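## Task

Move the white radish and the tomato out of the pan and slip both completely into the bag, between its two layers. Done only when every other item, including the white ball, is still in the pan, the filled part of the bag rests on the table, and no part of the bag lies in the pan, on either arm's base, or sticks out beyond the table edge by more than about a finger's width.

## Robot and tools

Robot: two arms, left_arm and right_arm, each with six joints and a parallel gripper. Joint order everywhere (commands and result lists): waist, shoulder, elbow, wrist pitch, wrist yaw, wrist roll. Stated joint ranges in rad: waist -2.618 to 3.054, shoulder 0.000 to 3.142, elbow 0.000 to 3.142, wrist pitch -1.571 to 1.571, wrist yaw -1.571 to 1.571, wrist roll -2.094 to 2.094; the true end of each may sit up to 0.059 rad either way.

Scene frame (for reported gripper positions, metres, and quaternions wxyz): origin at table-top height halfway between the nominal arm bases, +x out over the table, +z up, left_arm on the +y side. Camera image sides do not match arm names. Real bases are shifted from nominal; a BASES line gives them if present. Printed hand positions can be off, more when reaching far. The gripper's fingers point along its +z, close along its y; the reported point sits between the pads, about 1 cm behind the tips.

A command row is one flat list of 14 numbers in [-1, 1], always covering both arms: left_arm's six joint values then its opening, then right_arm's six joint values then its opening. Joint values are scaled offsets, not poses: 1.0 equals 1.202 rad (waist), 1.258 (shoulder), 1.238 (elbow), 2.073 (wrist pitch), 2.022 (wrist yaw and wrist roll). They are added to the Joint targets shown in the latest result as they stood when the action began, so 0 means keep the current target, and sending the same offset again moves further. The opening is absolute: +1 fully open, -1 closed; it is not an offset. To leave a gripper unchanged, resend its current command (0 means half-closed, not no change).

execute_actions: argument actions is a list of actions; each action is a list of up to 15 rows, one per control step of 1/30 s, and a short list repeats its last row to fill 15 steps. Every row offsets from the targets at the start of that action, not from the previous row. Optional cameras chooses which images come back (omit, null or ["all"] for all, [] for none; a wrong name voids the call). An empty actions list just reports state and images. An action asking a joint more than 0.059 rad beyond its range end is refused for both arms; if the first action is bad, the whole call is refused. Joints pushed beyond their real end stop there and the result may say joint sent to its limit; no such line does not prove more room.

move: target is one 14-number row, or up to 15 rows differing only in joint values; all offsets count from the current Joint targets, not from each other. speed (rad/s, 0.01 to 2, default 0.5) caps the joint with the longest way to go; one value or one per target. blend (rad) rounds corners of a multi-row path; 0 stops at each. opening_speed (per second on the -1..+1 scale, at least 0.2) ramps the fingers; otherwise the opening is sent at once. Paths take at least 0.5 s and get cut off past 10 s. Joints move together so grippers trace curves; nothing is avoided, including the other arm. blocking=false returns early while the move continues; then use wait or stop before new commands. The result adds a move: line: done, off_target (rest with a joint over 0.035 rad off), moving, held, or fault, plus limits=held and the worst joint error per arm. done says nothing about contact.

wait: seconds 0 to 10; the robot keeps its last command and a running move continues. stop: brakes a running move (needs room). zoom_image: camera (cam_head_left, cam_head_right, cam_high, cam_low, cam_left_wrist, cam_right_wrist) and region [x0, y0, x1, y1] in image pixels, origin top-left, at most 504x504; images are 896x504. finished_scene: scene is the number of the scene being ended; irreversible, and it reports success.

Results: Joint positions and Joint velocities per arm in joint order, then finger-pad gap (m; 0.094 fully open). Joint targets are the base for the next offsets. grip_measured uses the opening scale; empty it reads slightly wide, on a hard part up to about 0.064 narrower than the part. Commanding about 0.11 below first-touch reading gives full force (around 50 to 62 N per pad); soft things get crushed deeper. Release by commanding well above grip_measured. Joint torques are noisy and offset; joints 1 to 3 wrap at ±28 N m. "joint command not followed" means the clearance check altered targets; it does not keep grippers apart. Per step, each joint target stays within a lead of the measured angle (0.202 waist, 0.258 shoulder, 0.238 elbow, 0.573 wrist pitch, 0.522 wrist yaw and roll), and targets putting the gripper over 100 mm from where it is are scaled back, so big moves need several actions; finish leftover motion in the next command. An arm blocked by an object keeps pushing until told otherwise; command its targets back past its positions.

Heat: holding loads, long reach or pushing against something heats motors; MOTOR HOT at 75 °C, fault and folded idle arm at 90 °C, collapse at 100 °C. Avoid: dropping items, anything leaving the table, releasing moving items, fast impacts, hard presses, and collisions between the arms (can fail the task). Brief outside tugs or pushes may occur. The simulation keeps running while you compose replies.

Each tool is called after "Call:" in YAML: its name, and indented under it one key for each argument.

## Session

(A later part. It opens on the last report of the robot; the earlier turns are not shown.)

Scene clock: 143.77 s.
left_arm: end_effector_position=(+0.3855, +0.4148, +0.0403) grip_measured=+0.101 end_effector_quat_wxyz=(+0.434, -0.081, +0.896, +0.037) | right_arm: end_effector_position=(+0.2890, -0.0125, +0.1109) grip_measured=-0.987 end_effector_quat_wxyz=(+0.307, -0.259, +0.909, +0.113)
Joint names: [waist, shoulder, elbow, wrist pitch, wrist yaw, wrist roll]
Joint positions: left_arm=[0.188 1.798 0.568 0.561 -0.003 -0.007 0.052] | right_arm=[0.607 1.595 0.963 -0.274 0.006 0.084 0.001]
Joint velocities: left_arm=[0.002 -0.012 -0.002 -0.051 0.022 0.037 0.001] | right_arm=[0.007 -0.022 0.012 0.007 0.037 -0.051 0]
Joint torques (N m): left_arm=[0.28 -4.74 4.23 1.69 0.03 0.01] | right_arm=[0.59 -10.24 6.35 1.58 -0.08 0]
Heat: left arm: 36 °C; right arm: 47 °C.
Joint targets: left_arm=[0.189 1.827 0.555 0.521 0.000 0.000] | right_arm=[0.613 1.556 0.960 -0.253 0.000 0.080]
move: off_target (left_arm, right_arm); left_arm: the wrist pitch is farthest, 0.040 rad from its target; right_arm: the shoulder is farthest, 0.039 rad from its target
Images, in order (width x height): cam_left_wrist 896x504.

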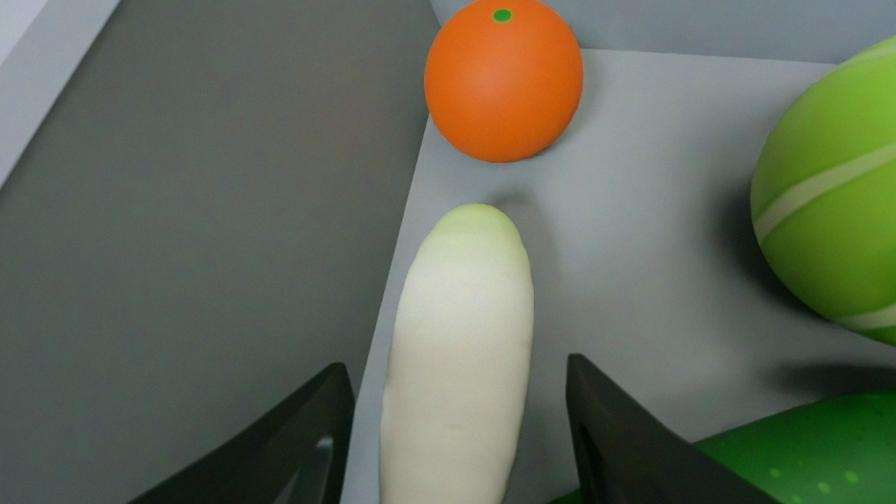

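Call:
move:
  target: [0.0, -0.0722, 0.0175, -0.0538, 0, 0, 0.1, 0, 0, 0, 0, 0, 0, -1]
  speed: 0.4
  cameras: ["cam_head_left", "cam_low", "cam_high"]

Call:
zoom_image:
  camera: "cam_high"
  region: [300, 210, 500, 420]

Call:
zoom_image:
  camera: "cam_head_left"
  region: [80, 160, 360, 360]

Scene clock: 144.97 s.
left_arm: end_effector_position=(+0.3755, +0.4132, +0.0411) grip_measured=+0.101 end_effector_quat_wxyz=(+0.412, -0.082, +0.907, +0.036) | right_arm: end_effector_position=(+0.2890, -0.0125, +0.1109) grip_measured=-0.987 end_effector_quat_wxyz=(+0.307, -0.259, +0.909, +0.113)
Joint names: [waist, shoulder, elbow, wrist pitch, wrist yaw, wrist roll]
Joint positions: left_arm=[0.188 1.748 0.568 0.463 -0.003 -0.007 0.052] | right_arm=[0.607 1.595 0.963 -0.274 0.006 0.084 0.001]
Joint velocities: left_arm=[0.002 -0.027 -0.002 -0.007 -0.037 -0.051 0.001] | right_arm=[-0.002 0.022 0.012 0.022 -0.051 -0.066 0]
Joint torques (N m): left_arm=[0.29 -7.73 6.58 1.48 0.04 0.03] | right_arm=[0.59 -10.25 6.34 1.58 -0.09 0]
Heat: left arm: 36 °C; right arm: 46 °C.
Joint targets: left_arm=[0.189 1.736 0.576 0.410 0.000 0.000] | right_arm=[0.613 1.556 0.960 -0.253 0.000 0.080]
move: off_target (left_arm, right_arm); left_arm: the wrist pitch is farthest, 0.054 rad from its target; right_arm: the shoulder is farthest, 0.039 rad from its target
Images, in order (width x height): cam_head_left 896x504, cam_high 896x504, cam_low 896x504.

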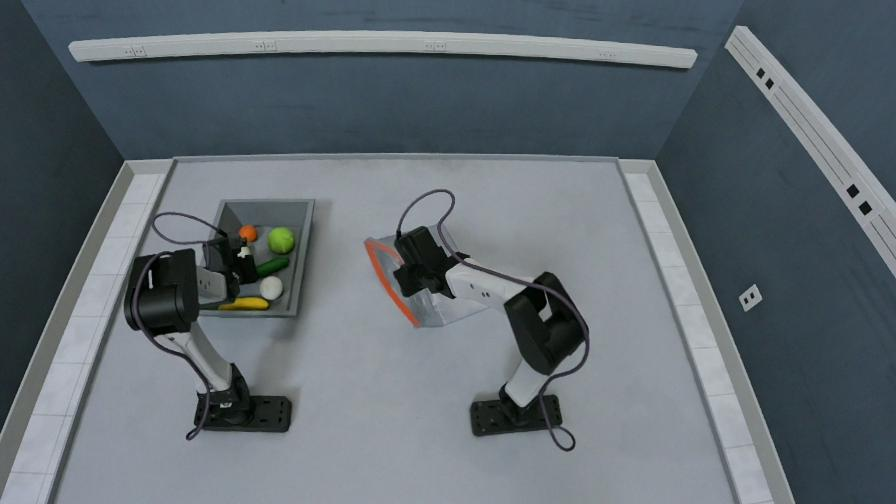

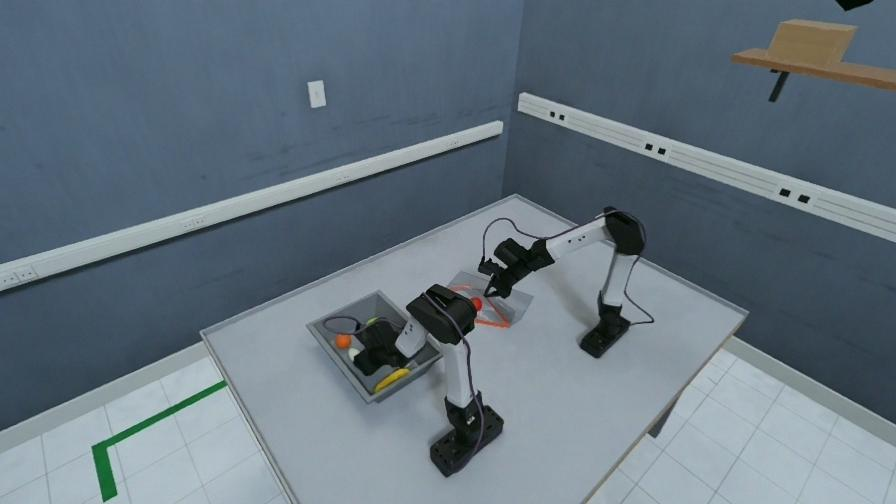

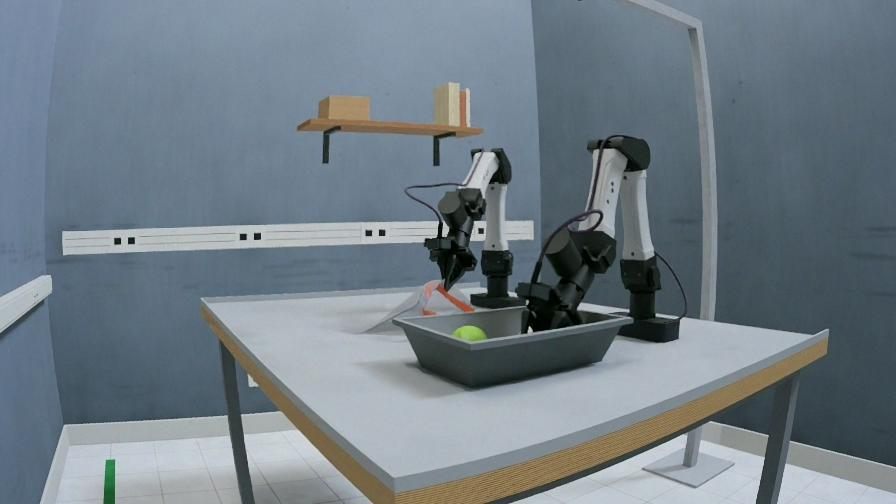

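Scaled by 2.400 from the camera's 896x504 image, which has a finer 1280x720 frame.

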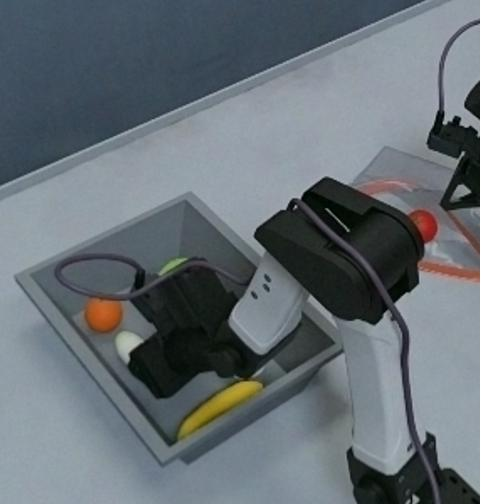

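Scaled by 1.800 from the camera's 896x504 image, which has a finer 1280x720 frame.

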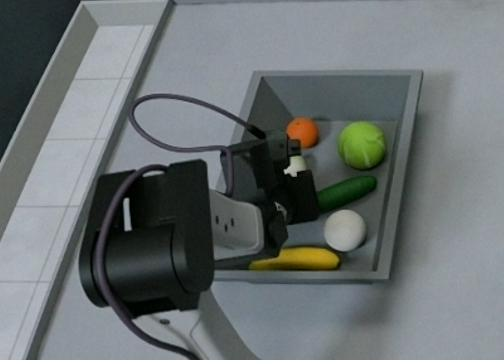

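Call:
move:
  target:
    - [0.0, -0.2329, 0.0719, -0.1843, 0, 0, 0.1, 0, 0, 0, 0, 0, 0, -1]
    - [0.0, 0.0405, 0.4461, -0.4589, 0, 0, 0.1, 0, 0, 0, 0, 0, 0, -1]
  speed: 0.6
  blend: 0.05
  cameras: ["cam_left_wrist"]

Scene clock: 148.40 s.
left_arm: end_effector_position=(+0.3685, +0.4119, +0.0737) grip_measured=+0.101 end_effector_quat_wxyz=(+0.189, -0.088, +0.978, +0.017) | right_arm: end_effector_position=(+0.2890, -0.0125, +0.1109) grip_measured=-0.987 end_effector_quat_wxyz=(+0.307, -0.259, +0.909, +0.113)
Joint names: [waist, shoulder, elbow, wrist pitch, wrist yaw, wrist roll]
Joint positions: left_arm=[0.188 1.769 1.107 -0.527 -0.003 -0.007 0.052] | right_arm=[0.607 1.595 0.963 -0.274 0.006 0.084 0.001]
Joint velocities: left_arm=[-0.002 0.002 0.007 0.007 -0.051 0.007 -0.001] | right_arm=[-0.012 -0.022 -0.002 0.051 -0.037 0.007 0]
Joint torques (N m): left_arm=[0.31 -6.79 9.32 1.1 0.03 0.02] | right_arm=[0.59 -10.22 6.34 1.58 -0.09 0]
Heat: left arm: 35 °C; right arm: 46 °C.
Joint targets: left_arm=[0.189 1.787 1.129 -0.541 0.000 0.000] | right_arm=[0.613 1.556 0.960 -0.253 0.000 0.080]
move: off_target (right_arm); right_arm: the shoulder is farthest, 0.039 rad from its target
Images, in order (width x height): cam_left_wrist 896x504.

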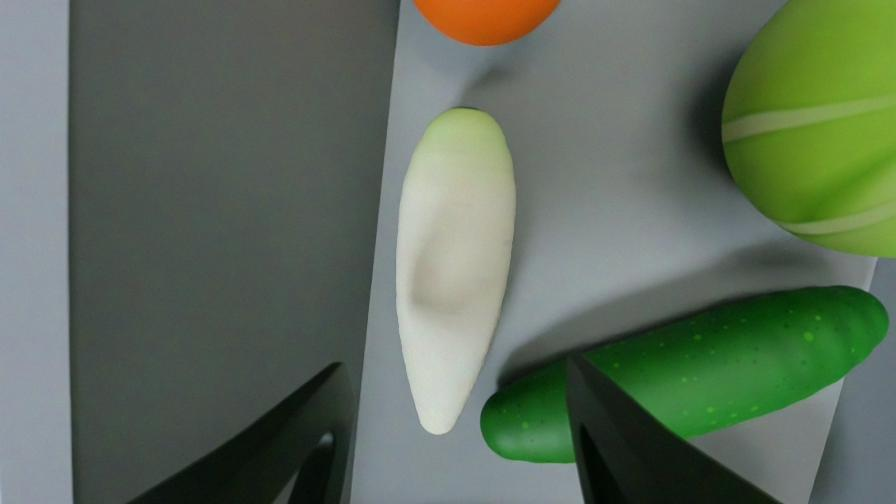

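Call:
move:
  target:
    - [0.004, 0.1614, 0.2393, -0.166, 0, 0, 0.1, 0, 0, 0, 0, 0, 0, -1]
    - [0.004, 0.1900, 0.194, -0.121, 0, 0, 0.1, 0, 0, 0, 0, 0, 0, -1]
  speed: 0.35
  cameras: ["cam_left_wrist"]

Scene clock: 151.80 s.
left_arm: end_effector_position=(+0.3737, +0.4128, +0.0457) grip_measured=+0.101 end_effector_quat_wxyz=(+0.068, -0.090, +0.994, +0.007) | right_arm: end_effector_position=(+0.2890, -0.0125, +0.1109) grip_measured=-0.987 end_effector_quat_wxyz=(+0.307, -0.259, +0.909, +0.113)
Joint names: [waist, shoulder, elbow, wrist pitch, wrist yaw, wrist roll]
Joint positions: left_arm=[0.188 2.009 1.378 -0.802 -0.003 -0.007 0.052] | right_arm=[0.607 1.595 0.963 -0.274 0.006 0.084 0.001]
Joint velocities: left_arm=[-0.012 -0.022 -0.002 -0.095 -0.051 -0.007 0] | right_arm=[-0.007 0.017 -0.002 -0.037 0.037 0.051 0]
Joint torques (N m): left_arm=[0.64 -8.54 5.91 0.81 0.05 0.01] | right_arm=[0.61 -10.24 6.37 1.58 -0.09 0]
Heat: left arm: 35 °C; right arm: 46 °C.
Joint targets: left_arm=[0.194 2.025 1.369 -0.792 0.000 0.000] | right_arm=[0.613 1.556 0.960 -0.253 0.000 0.080]
move: off_target (right_arm); right_arm: the shoulder is farthest, 0.039 rad from its target
Images, in order (width x height): cam_left_wrist 896x504.

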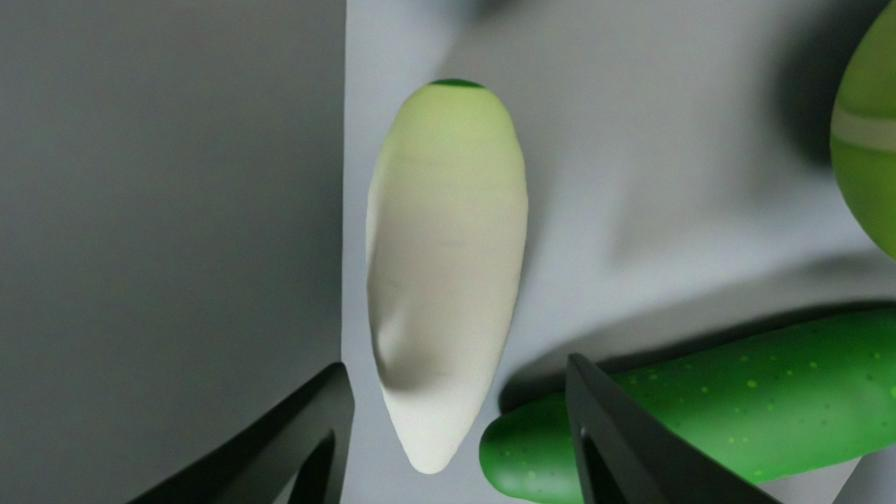

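Call:
move:
  target:
    - [0.012, 0, 0, 0, 0, 0, 0.1, 0, 0, 0, 0, 0, 0, -1]
    - [0.012, 0.0175, -0.021, 0.0211, 0, 0, 0.1, 0, 0, 0, 0, 0, 0, -1]
  speed: 0.2
  cameras: ["cam_left_wrist"]

Scene clock: 153.47 s.
left_arm: end_effector_position=(+0.3723, +0.4188, +0.0327) grip_measured=+0.101 end_effector_quat_wxyz=(+0.067, -0.097, +0.993, +0.008) | right_arm: end_effector_position=(+0.2890, -0.0125, +0.1109) grip_measured=-0.987 end_effector_quat_wxyz=(+0.307, -0.259, +0.909, +0.113)
Joint names: [waist, shoulder, elbow, wrist pitch, wrist yaw, wrist roll]
Joint positions: left_arm=[0.204 2.03 1.352 -0.758 -0.003 -0.007 0.052] | right_arm=[0.607 1.595 0.963 -0.274 0.006 0.084 0.001]
Joint velocities: left_arm=[-0.022 0.002 -0.007 0.037 0.022 -0.007 0] | right_arm=[0.002 0.002 0.012 0.007 -0.066 -0.051 0]
Joint torques (N m): left_arm=[0.59 -8.49 5.71 0.83 0.04 0.02] | right_arm=[0.59 -10.22 6.34 1.58 -0.08 0]
Heat: left arm: 34 °C; right arm: 45 °C.
Joint targets: left_arm=[0.208 2.048 1.343 -0.749 0.000 0.000] | right_arm=[0.613 1.556 0.960 -0.253 0.000 0.080]
move: off_target (right_arm); right_arm: the shoulder is farthest, 0.039 rad from its target
Images, in order (width x height): cam_left_wrist 896x504.

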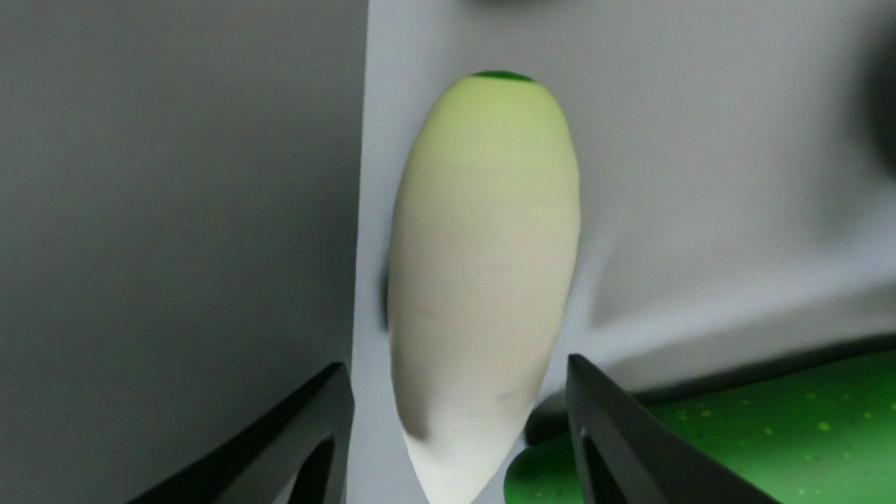

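Call:
move:
  target:
    - [-0.0115, 0, 0, 0, 0, 0, 0.13, 0, 0, 0, 0, 0, 0, -1]
    - [-0.0115, 0.013, 0, 0.008, 0, 0, 0.13, 0, 0, 0, 0, 0, 0, -1]
  speed: 0.2
  cameras: ["cam_left_wrist"]

Scene clock: 154.80 s.
left_arm: end_effector_position=(+0.3746, +0.4192, +0.0278) grip_measured=+0.128 end_effector_quat_wxyz=(+0.068, -0.097, +0.993, +0.008) | right_arm: end_effector_position=(+0.2890, -0.0125, +0.1109) grip_measured=-0.987 end_effector_quat_wxyz=(+0.307, -0.259, +0.909, +0.113)
Joint names: [waist, shoulder, elbow, wrist pitch, wrist yaw, wrist roll]
Joint positions: left_arm=[0.204 2.044 1.352 -0.742 -0.003 -0.007 0.053] | right_arm=[0.607 1.595 0.963 -0.274 0.006 0.084 0.001]
Joint velocities: left_arm=[-0.007 -0.007 0.002 0.051 -0.007 -0.037 0.001] | right_arm=[0.002 0.002 -0.012 -0.037 -0.007 -0.051 -0.001]
Joint torques (N m): left_arm=[-0.47 -8.44 5.68 0.82 0.03 0.01] | right_arm=[0.61 -10.24 6.34 1.58 -0.09 0]
Heat: left arm: 34 °C; right arm: 45 °C.
Joint targets: left_arm=[0.195 2.064 1.343 -0.732 0.000 0.000] | right_arm=[0.613 1.556 0.960 -0.253 0.000 0.080]
move: off_target (right_arm); right_arm: the shoulder is farthest, 0.039 rad from its target
Images, in order (width x height): cam_left_wrist 896x504.

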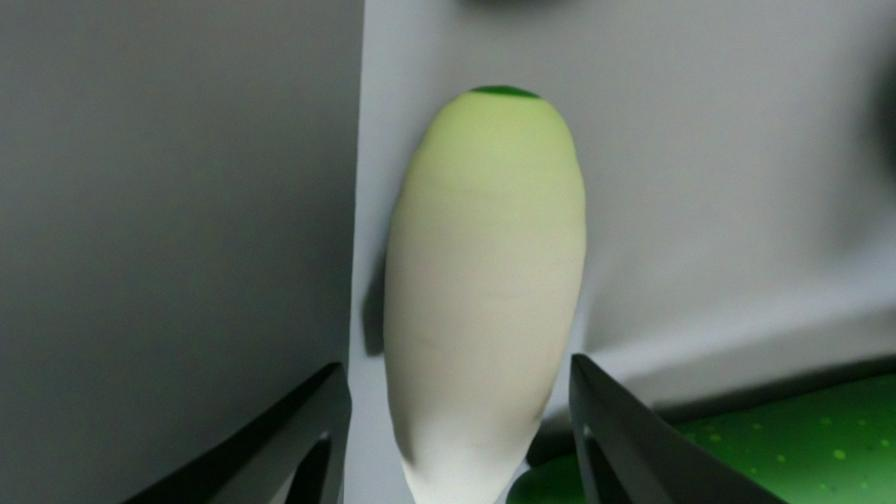

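Call:
move:
  target: [0, 0.008, 0, 0, 0, 0, -0.5, 0, 0, 0, 0, 0, 0, -1]
  speed: 0.2
  opening_speed: 0.5
  cameras: ["cam_left_wrist"]

Scene clock: 156.60 s.
left_arm: end_effector_position=(+0.3739, +0.4191, +0.0243) grip_measured=-0.416 end_effector_quat_wxyz=(+0.064, -0.097, +0.993, +0.007) | right_arm: end_effector_position=(+0.2890, -0.0125, +0.1109) grip_measured=-0.987 end_effector_quat_wxyz=(+0.307, -0.259, +0.909, +0.113)
Joint names: [waist, shoulder, elbow, wrist pitch, wrist yaw, wrist roll]
Joint positions: left_arm=[0.204 2.054 1.352 -0.74 -0.003 -0.007 0.027] | right_arm=[0.607 1.595 0.963 -0.274 0.006 0.084 0.001]
Joint velocities: left_arm=[0.002 -0.002 0.017 -0.125 0.037 0.037 -0.003] | right_arm=[-0.012 -0.017 -0.012 -0.066 0.051 -0.022 0]
Joint torques (N m): left_arm=[-0.47 -8.4 5.61 0.81 0.03 0.01] | right_arm=[0.59 -10.21 6.35 1.57 -0.08 0]
Heat: left arm: 34 °C; right arm: 45 °C.
Joint targets: left_arm=[0.195 2.074 1.343 -0.732 0.000 0.000] | right_arm=[0.613 1.556 0.960 -0.253 0.000 0.080]
move: off_target (right_arm); right_arm: the shoulder is farthest, 0.039 rad from its target
Images, in order (width x height): cam_left_wrist 896x504.

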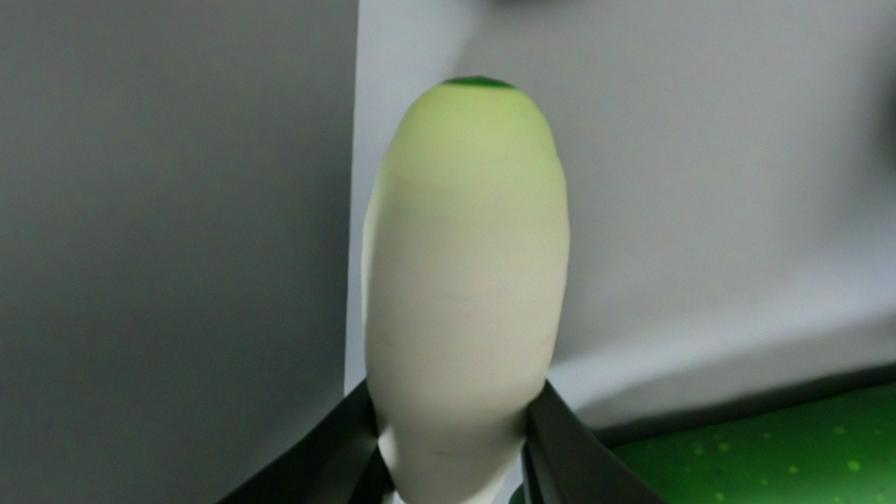

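Call:
move:
  target:
    - [0, -0.1704, 0.2710, -0.2494, 0, 0, -0.5, 0, 0, 0, 0, 0, 0, -1]
    - [-0.8153, -0.4101, -0.039, -0.2096, 0, 0, -0.5, 0, 0, 0, 0, 0, 0, -1]
  speed: [0.35, 0.8]
  blend: 0.05
  cameras: ["cam_left_wrist", "cam_high"]

Scene clock: 161.53 s.
left_arm: end_effector_position=(+0.1930, +0.1257, +0.1580) grip_measured=-0.422 end_effector_quat_wxyz=(+0.056, +0.386, +0.921, -0.023) | right_arm: end_effector_position=(+0.2890, -0.0125, +0.1109) grip_measured=-0.987 end_effector_quat_wxyz=(+0.307, -0.259, +0.909, +0.113)
Joint names: [waist, shoulder, elbow, wrist pitch, wrist yaw, wrist roll]
Joint positions: left_arm=[-0.785 1.58 1.307 -1.177 -0.002 -0.007 0.027] | right_arm=[0.607 1.595 0.963 -0.274 0.006 0.084 0.001]
Joint velocities: left_arm=[0.002 -0.002 -0.007 0.007 -0.037 0.066 0] | right_arm=[-0.012 -0.007 -0.002 0.051 0.007 0.007 0]
Joint torques (N m): left_arm=[0.16 -8.13 6.12 0.82 0.02 0.02] | right_arm=[0.62 -10.22 6.34 1.58 -0.09 0]
Heat: left arm: 33 °C; right arm: 45 °C.
Joint targets: left_arm=[-0.785 1.558 1.295 -1.166 0.000 0.000] | right_arm=[0.613 1.556 0.960 -0.253 0.000 0.080]
move: off_target (right_arm); right_arm: the shoulder is farthest, 0.039 rad from its target
Images, in order (width x height): cam_high 896x504, cam_left_wrist 896x504.

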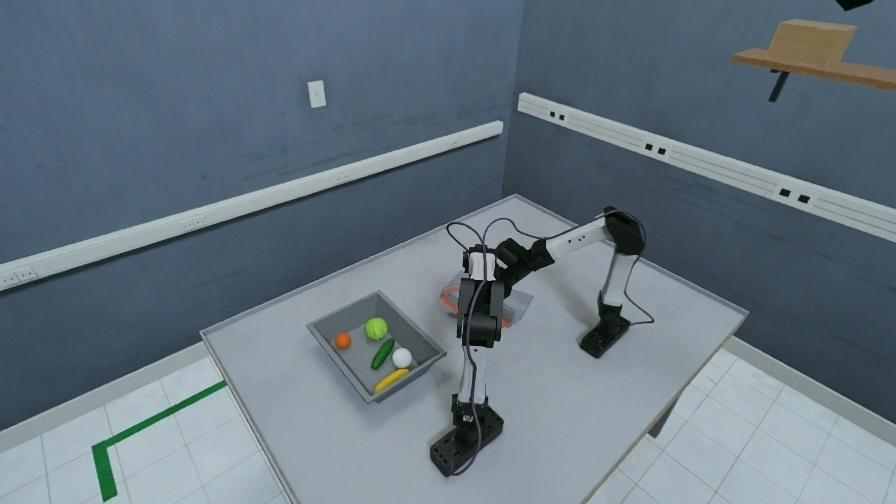

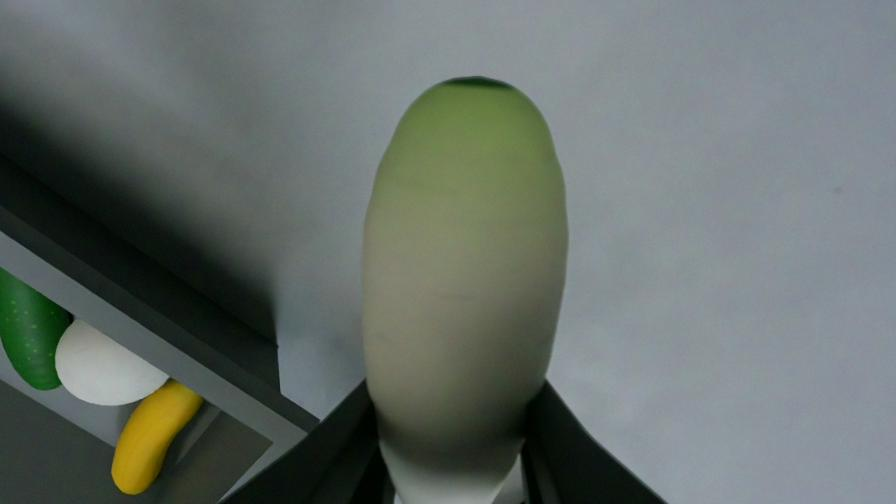

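Call:
move:
  target: [-0.009, 0.2869, -0.0121, 0.1808, 0, 0, -0.5, 0, 0, 0, 0, 0, 0, -1]
  speed: 0.5
  cameras: ["cam_left_wrist", "cam_head_right", "cam_right_wrist"]

Call:
zoom_image:
  camera: "cam_head_right"
  region: [300, 180, 560, 380]

Scene clock: 163.67 s.
left_arm: end_effector_position=(+0.2427, +0.0719, +0.0580) grip_measured=-0.422 end_effector_quat_wxyz=(+0.067, +0.387, +0.919, -0.028) | right_arm: end_effector_position=(+0.2890, -0.0125, +0.1109) grip_measured=-0.987 end_effector_quat_wxyz=(+0.307, -0.259, +0.909, +0.113)
Joint names: [waist, shoulder, elbow, wrist pitch, wrist yaw, wrist roll]
Joint positions: left_arm=[-0.789 1.909 1.286 -0.802 -0.002 -0.007 0.027] | right_arm=[0.607 1.595 0.963 -0.274 0.006 0.084 0.001]
Joint velocities: left_arm=[0.007 -0.002 -0.002 0.022 -0.022 -0.037 0.001] | right_arm=[-0.012 -0.002 -0.012 -0.066 0.022 0.022 0]
Joint torques (N m): left_arm=[-0.28 -8.24 6.12 0.87 0.02 0.01] | right_arm=[0.61 -10.24 6.34 1.58 -0.08 0]
Heat: left arm: 33 °C; right arm: 45 °C.
Joint targets: left_arm=[-0.796 1.919 1.279 -0.792 0.000 0.000] | right_arm=[0.613 1.556 0.960 -0.253 0.000 0.080]
move: off_target (right_arm); right_arm: the shoulder is farthest, 0.039 rad from its target
Images, in order (width x height): cam_head_right 896x504, cam_left_wrist 896x504, cam_right_wrist 896x504.

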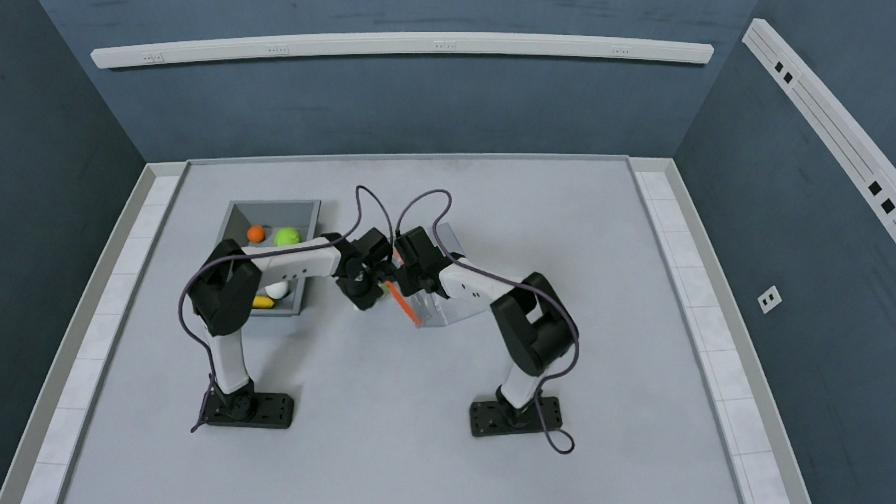

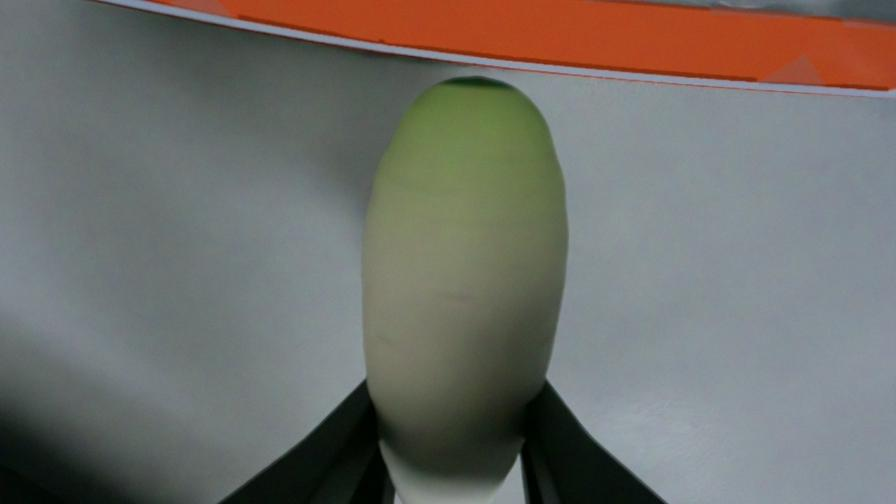

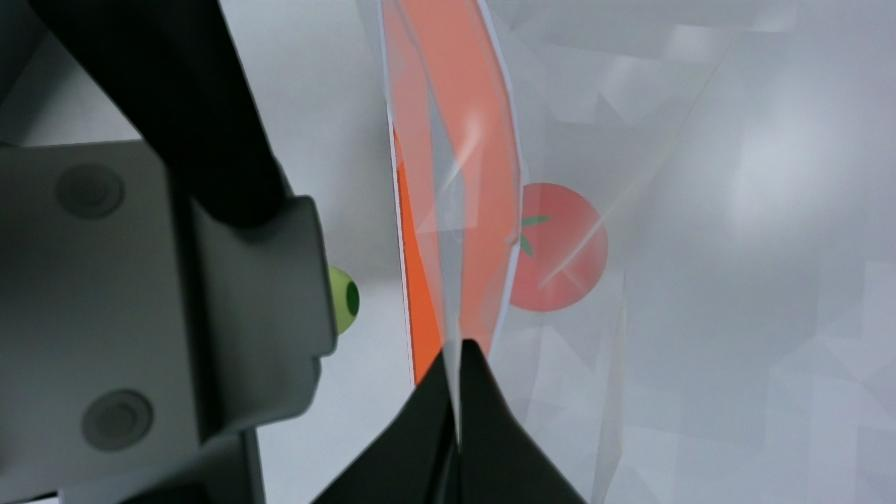

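Scaled by 1.938 from the camera's 896x504 image, which has a finer 1280x720 frame.

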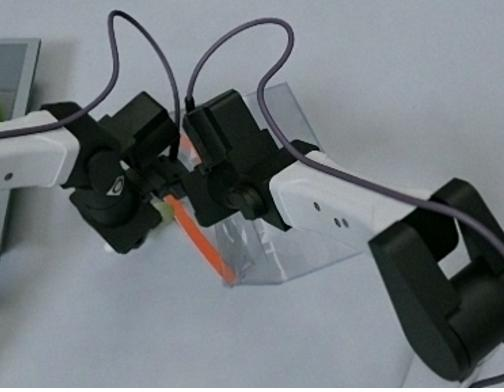

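Call:
move:
  target: [0, 0.043, -0.051, 0.0575, 0, 0, -0.5, 0, 0, 0, 0, 0, 0, -1]
  speed: 0.25
  cameras: ["cam_left_wrist", "cam_right_wrist"]

Scene clock: 165.23 s.
left_arm: end_effector_position=(+0.2446, +0.0700, +0.0290) grip_measured=-0.422 end_effector_quat_wxyz=(+0.072, +0.387, +0.919, -0.030) | right_arm: end_effector_position=(+0.2890, -0.0125, +0.1109) grip_measured=-0.987 end_effector_quat_wxyz=(+0.307, -0.259, +0.909, +0.113)
Joint names: [waist, shoulder, elbow, wrist pitch, wrist yaw, wrist roll]
Joint positions: left_arm=[-0.789 1.957 1.225 -0.683 -0.002 -0.007 0.027] | right_arm=[0.607 1.595 0.963 -0.274 0.006 0.084 0.001]
Joint velocities: left_arm=[-0.007 0.007 -0.012 -0.022 -0.022 0.037 -0.001] | right_arm=[0.002 0.007 -0.012 -0.007 -0.022 0.051 0]
Joint torques (N m): left_arm=[-0.32 -7.95 5.68 0.89 0.03 0.01] | right_arm=[0.59 -10.25 6.35 1.58 -0.09 0]
Heat: left arm: 33 °C; right arm: 45 °C.
Joint targets: left_arm=[-0.796 1.973 1.216 -0.672 0.000 0.000] | right_arm=[0.613 1.556 0.960 -0.253 0.000 0.080]
move: off_target (right_arm); right_arm: the shoulder is farthest, 0.039 rad from its target
Images, in order (width x height): cam_left_wrist 896x504, cam_right_wrist 896x504.

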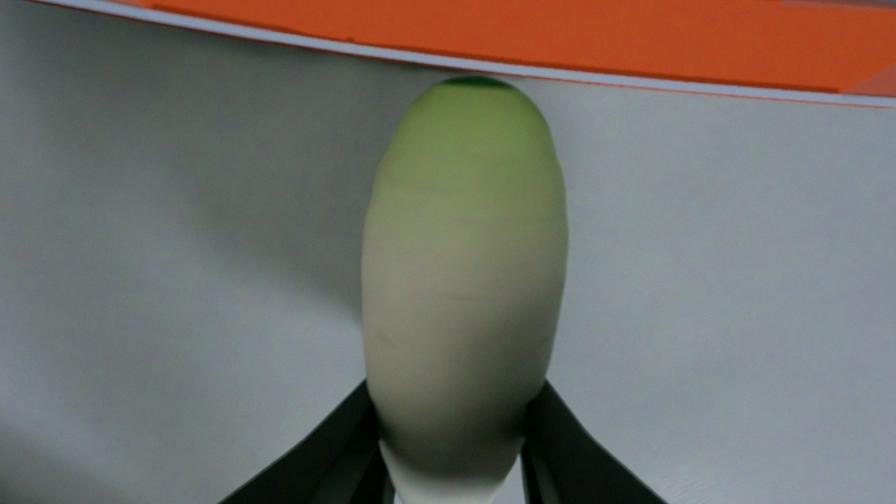

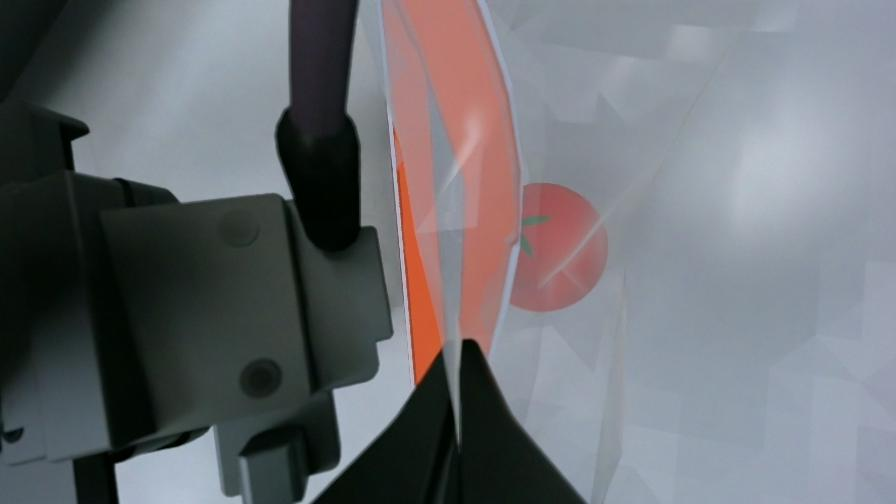

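Call:
move:
  target: [0, 0.0123, -0.0111, 0.0136, 0, 0, -0.5, 0, 0, 0, 0, 0, 0, -1]
  speed: 0.2
  cameras: ["cam_left_wrist"]

Scene clock: 166.30 s.
left_arm: end_effector_position=(+0.2450, +0.0695, +0.0245) grip_measured=-0.422 end_effector_quat_wxyz=(+0.073, +0.387, +0.919, -0.031) | right_arm: end_effector_position=(+0.2890, -0.0125, +0.1109) grip_measured=-0.987 end_effector_quat_wxyz=(+0.307, -0.259, +0.909, +0.113)
Joint names: [waist, shoulder, elbow, wrist pitch, wrist yaw, wrist roll]
Joint positions: left_arm=[-0.789 1.966 1.217 -0.663 -0.002 -0.007 0.027] | right_arm=[0.607 1.595 0.963 -0.274 0.006 0.084 0.001]
Joint velocities: left_arm=[-0.012 0.007 -0.012 0.066 -0.051 -0.007 -0.001] | right_arm=[-0.002 -0.007 -0.002 -0.081 -0.051 0.022 0.001]
Joint torques (N m): left_arm=[0.23 -9.29 6.54 0.8 0.01 -0.04] | right_arm=[0.61 -10.24 6.34 1.58 -0.08 0]
Heat: left arm: 33 °C; right arm: 45 °C.
Joint targets: left_arm=[-0.789 1.965 1.217 -0.663 -0.002 -0.007] | right_arm=[0.613 1.556 0.960 -0.253 0.000 0.080]
move: held (left_arm; a check stopped the path), off_target (right_arm); limits=held; right_arm: the shoulder is farthest, 0.039 rad from its target
joint command not followed: on one or more control steps a check withheld the commanded joint targets of the left arm, and it was not sent them on those steps.
cause: the commanded joint targets, or the way to them, would bring a part of the robot too close to another arm (this arm's wrist (the part past the wrist pitch) and the right arm's fingers, at the place that arm is still heading or pushing toward).
Images, in order (width x height): cam_left_wrist 896x504.

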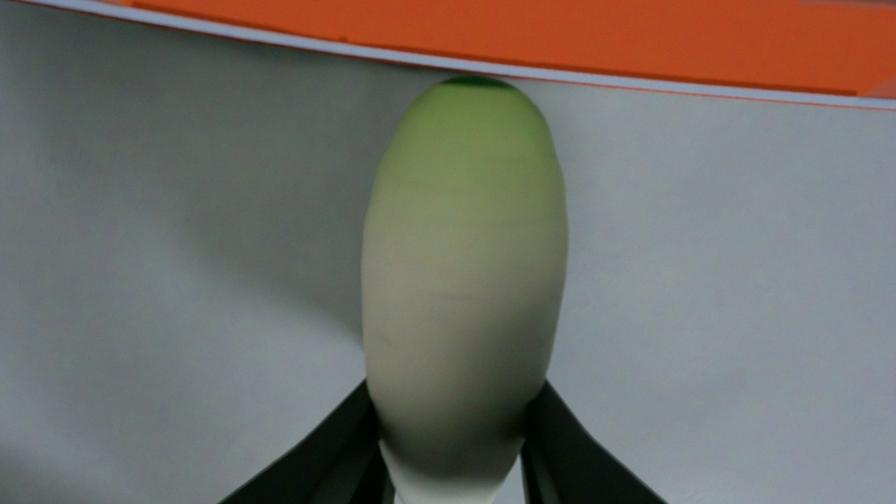

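Call:
move:
  target:
    - [0, -0.0448, -0.0762, 0.0092, 0.001, 0.0035, -0.5, 0, 0, 0, 0, 0, 0, -1]
    - [0, -0.032, -0.0873, 0.0235, 0.001, 0.0035, -0.5, 0, 0, 0, 0, 0, 0, -1]
  speed: 0.2
  cameras: ["cam_left_wrist"]

Scene clock: 168.10 s.
left_arm: end_effector_position=(+0.2339, +0.0810, +0.0186) grip_measured=-0.423 end_effector_quat_wxyz=(+0.072, +0.387, +0.919, -0.030) | right_arm: end_effector_position=(+0.2890, -0.0125, +0.1109) grip_measured=-0.987 end_effector_quat_wxyz=(+0.307, -0.259, +0.909, +0.113)
Joint names: [waist, shoulder, elbow, wrist pitch, wrist yaw, wrist roll]
Joint positions: left_arm=[-0.789 1.925 1.131 -0.62 -0.002 -0.007 0.027] | right_arm=[0.607 1.595 0.963 -0.274 0.006 0.084 0.001]
Joint velocities: left_arm=[-0.002 0.007 0.007 -0.051 -0.022 0.022 0.001] | right_arm=[0.022 -0.002 -0.007 -0.051 -0.022 0.007 0.001]
Joint torques (N m): left_arm=[0.2 -8.77 4.14 0.83 0.01 0.02] | right_arm=[0.62 -10.21 6.37 1.58 -0.08 0]
Heat: left arm: 33 °C; right arm: 44 °C.
Joint targets: left_arm=[-0.789 1.925 1.109 -0.615 0.000 0.000] | right_arm=[0.613 1.556 0.960 -0.253 0.000 0.080]
move: off_target (right_arm); right_arm: the shoulder is farthest, 0.039 rad from its target
Images, in order (width x height): cam_left_wrist 896x504.

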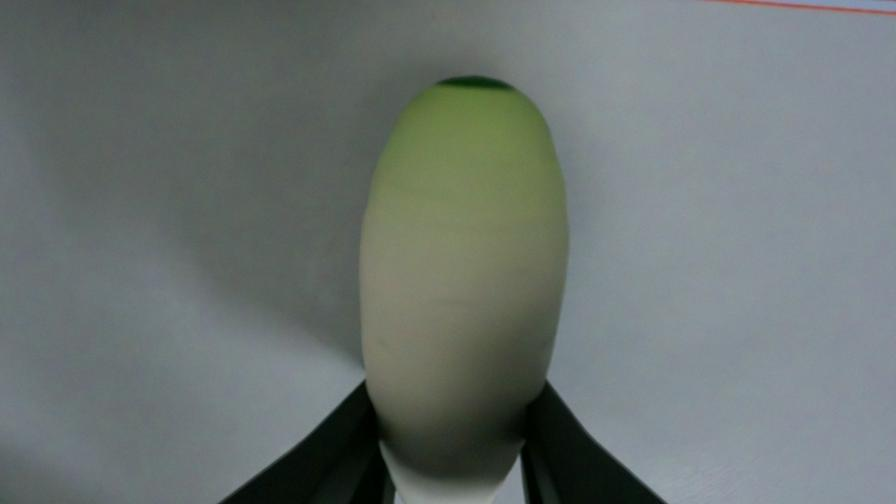

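Call:
move:
  target: [0, 0, 0, 0, 0, 0, 0.1, 0, 0, 0, 0, 0, 0, -1]
  speed: 0.3
  opening_speed: 0.6
  cameras: ["cam_left_wrist"]

Scene clock: 169.57 s.
left_arm: end_effector_position=(+0.2317, +0.0834, +0.0162) grip_measured=+0.098 end_effector_quat_wxyz=(+0.069, +0.387, +0.919, -0.028) | right_arm: end_effector_position=(+0.2890, -0.0125, +0.1109) grip_measured=-0.987 end_effector_quat_wxyz=(+0.307, -0.259, +0.909, +0.113)
Joint names: [waist, shoulder, elbow, wrist pitch, wrist yaw, wrist roll]
Joint positions: left_arm=[-0.789 1.925 1.122 -0.618 -0.002 -0.007 0.052] | right_arm=[0.607 1.595 0.963 -0.274 0.006 0.084 0.001]
Joint velocities: left_arm=[0.012 0.007 -0.012 -0.022 -0.022 0.022 0] | right_arm=[-0.017 0.007 -0.007 -0.066 -0.007 -0.051 0]
Joint torques (N m): left_arm=[0.24 -8.75 5.03 0.79 0.02 0.02] | right_arm=[0.62 -10.22 6.37 1.58 -0.09 0]
Heat: left arm: 33 °C; right arm: 44 °C.
Joint targets: left_arm=[-0.789 1.925 1.109 -0.615 0.000 0.000] | right_arm=[0.613 1.556 0.960 -0.253 0.000 0.080]
move: off_target (right_arm); right_arm: the shoulder is farthest, 0.039 rad from its target
Images, in order (width x height): cam_left_wrist 896x504.

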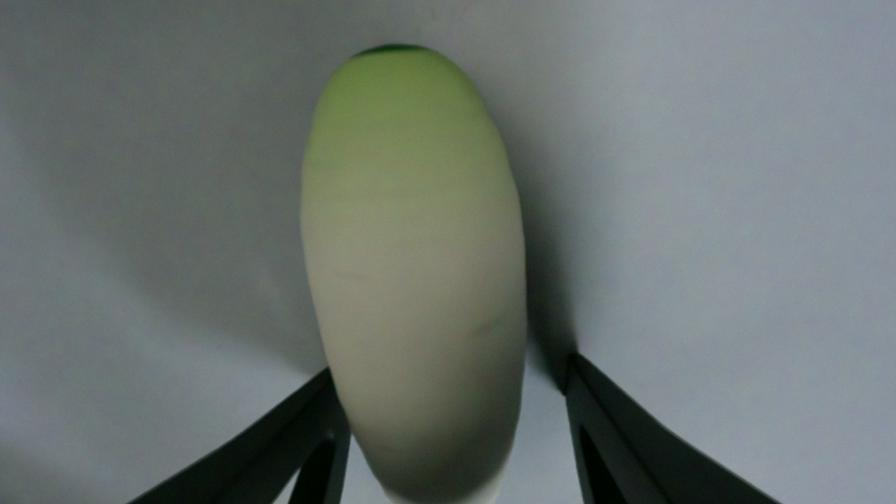

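Call:
move:
  target:
    - [0, -0.1072, 0.1674, -0.1645, 0, 0, 0.2, 0, 0, 0, 0, 0, 0, -1]
    - [0, -0.5201, -0.653, 0.4752, 0, 0, 0.2, 0, 0, 0, 0, 0, 0, -1]
  speed: [0.3, 0.7]
  opening_speed: 0.5
  cameras: ["cam_left_wrist", "cam_right_wrist"]

Scene clock: 174.13 s.
left_arm: end_effector_position=(+0.2130, +0.1029, +0.0899) grip_measured=+0.198 end_effector_quat_wxyz=(+0.425, +0.344, +0.817, -0.182) | right_arm: end_effector_position=(+0.2890, -0.0125, +0.1109) grip_measured=-0.987 end_effector_quat_wxyz=(+0.307, -0.259, +0.909, +0.113)
Joint names: [waist, shoulder, elbow, wrist pitch, wrist yaw, wrist roll]
Joint positions: left_arm=[-0.789 1.285 0.311 0.365 -0.002 -0.007 0.056] | right_arm=[0.607 1.595 0.963 -0.274 0.006 0.084 0.001]
Joint velocities: left_arm=[-0.002 0.002 0.002 0.007 0.022 -0.022 -0.001] | right_arm=[0.007 0.012 0.002 0.022 -0.007 -0.051 -0.001]
Joint torques (N m): left_arm=[0.2 -4.63 5.9 2.25 0.03 0.02] | right_arm=[0.61 -10.22 6.32 1.58 -0.09 0]
Heat: left arm: 33 °C; right arm: 44 °C.
Joint targets: left_arm=[-0.789 1.270 0.301 0.370 0.000 0.000] | right_arm=[0.613 1.556 0.960 -0.253 0.000 0.080]
move: off_target (right_arm); right_arm: the shoulder is farthest, 0.039 rad from its target
Images, in order (width x height): cam_left_wrist 896x504, cam_right_wrist 896x504.

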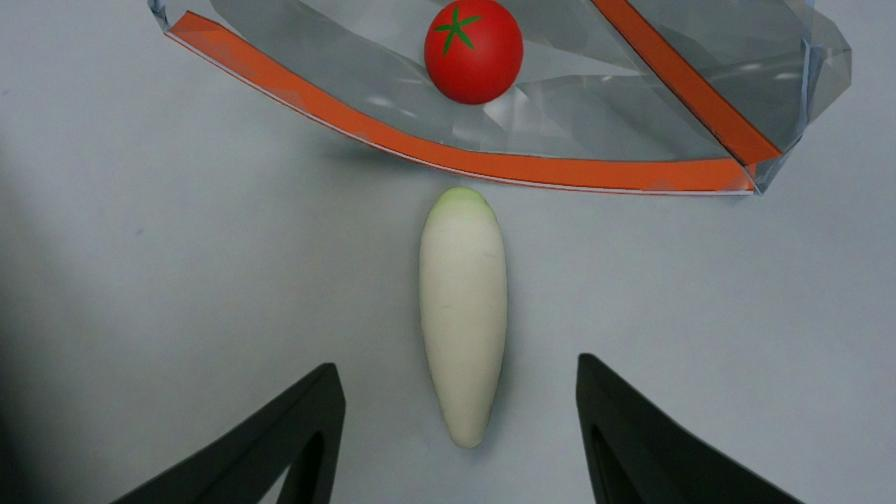

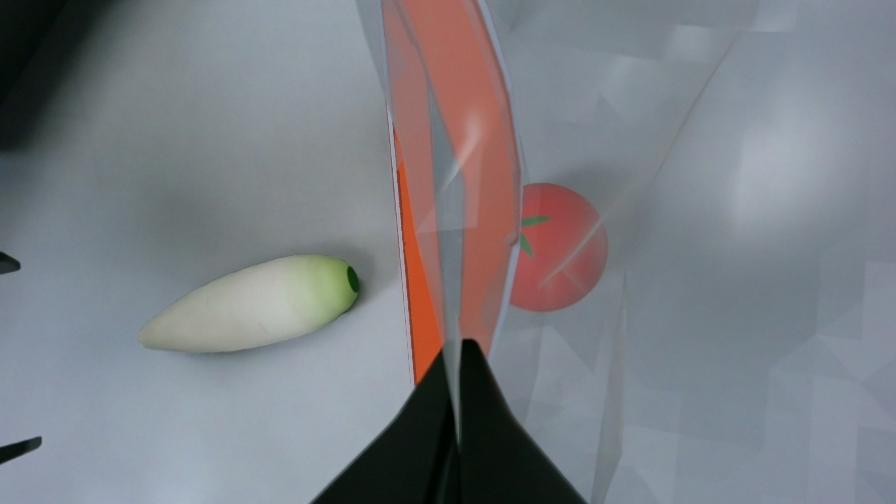

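Call:
move:
  target: [0, 0.3847, -0.134, 0.3853, 0, 0, 0.2, 0, 0, 0, 0, 0, 0, -1]
  speed: 0.5
  cameras: ["cam_left_wrist"]

Scene clock: 177.50 s.
left_arm: end_effector_position=(+0.2173, +0.0985, +0.0560) grip_measured=+0.198 end_effector_quat_wxyz=(+0.494, +0.327, +0.777, -0.211) | right_arm: end_effector_position=(+0.2890, -0.0125, +0.1109) grip_measured=-0.987 end_effector_quat_wxyz=(+0.307, -0.259, +0.909, +0.113)
Joint names: [waist, shoulder, elbow, wrist pitch, wrist yaw, wrist roll]
Joint positions: left_arm=[-0.789 1.743 0.142 1.164 -0.002 -0.007 0.056] | right_arm=[0.607 1.595 0.963 -0.274 0.006 0.084 0.001]
Joint velocities: left_arm=[-0.002 0.007 -0.012 -0.051 -0.081 0.007 0] | right_arm=[0.007 -0.007 0.002 -0.095 -0.022 -0.051 -0.001]
Joint torques (N m): left_arm=[0.21 -3.67 2.7 2.42 0.03 0.02] | right_arm=[0.59 -10.24 6.34 1.58 -0.08 0]
Heat: left arm: 34 °C; right arm: 44 °C.
Joint targets: left_arm=[-0.789 1.755 0.135 1.169 0.000 0.000] | right_arm=[0.613 1.556 0.960 -0.253 0.000 0.080]
move: off_target (right_arm); right_arm: the shoulder is farthest, 0.039 rad from its target
Images, in order (width x height): cam_left_wrist 896x504.

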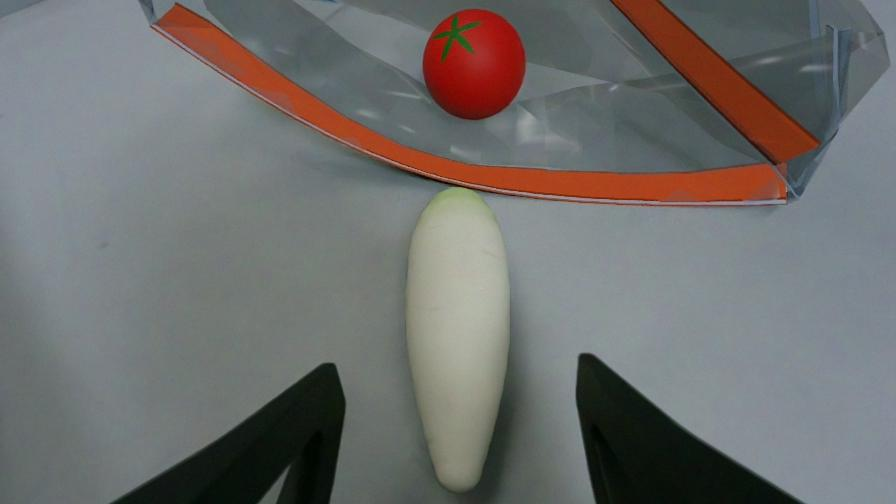

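Call:
move:
  target: [0, 0.2814, 0.0592, 0.1359, 0, 0, 0.1, 0, 0, 0, 0, 0, 0, -1]
  speed: 0.3
  cameras: ["cam_left_wrist"]

Scene clock: 179.60 s.
left_arm: end_effector_position=(+0.2255, +0.0899, +0.0173) grip_measured=+0.102 end_effector_quat_wxyz=(+0.489, +0.328, +0.780, -0.209) | right_arm: end_effector_position=(+0.2890, -0.0125, +0.1109) grip_measured=-0.987 end_effector_quat_wxyz=(+0.307, -0.259, +0.909, +0.113)
Joint names: [waist, shoulder, elbow, wrist pitch, wrist yaw, wrist roll]
Joint positions: left_arm=[-0.789 2.094 0.2 1.446 -0.002 -0.007 0.052] | right_arm=[0.607 1.595 0.963 -0.274 0.006 0.084 0.001]
Joint velocities: left_arm=[-0.022 0.007 0.007 0.007 0.066 0.037 -0.001] | right_arm=[-0.012 -0.017 -0.002 -0.066 0.037 -0.066 0]
Joint torques (N m): left_arm=[0.21 -4.85 2.26 2.4 0.03 0.01] | right_arm=[0.61 -10.22 6.35 1.58 -0.08 0]
Heat: left arm: 34 °C; right arm: 44 °C.
Joint targets: left_arm=[-0.789 2.109 0.208 1.451 0.000 0.000] | right_arm=[0.613 1.556 0.960 -0.253 0.000 0.080]
move: off_target (right_arm); right_arm: the shoulder is farthest, 0.039 rad from its target
Images, in order (width x height): cam_left_wrist 896x504.

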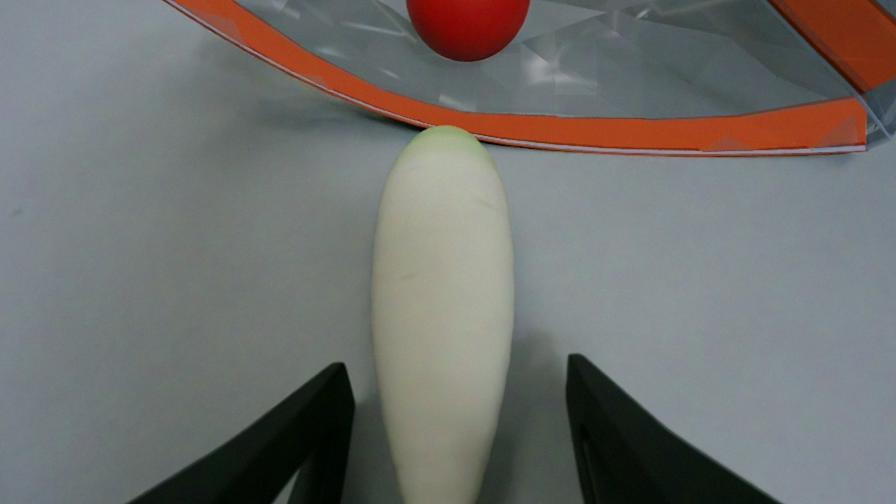

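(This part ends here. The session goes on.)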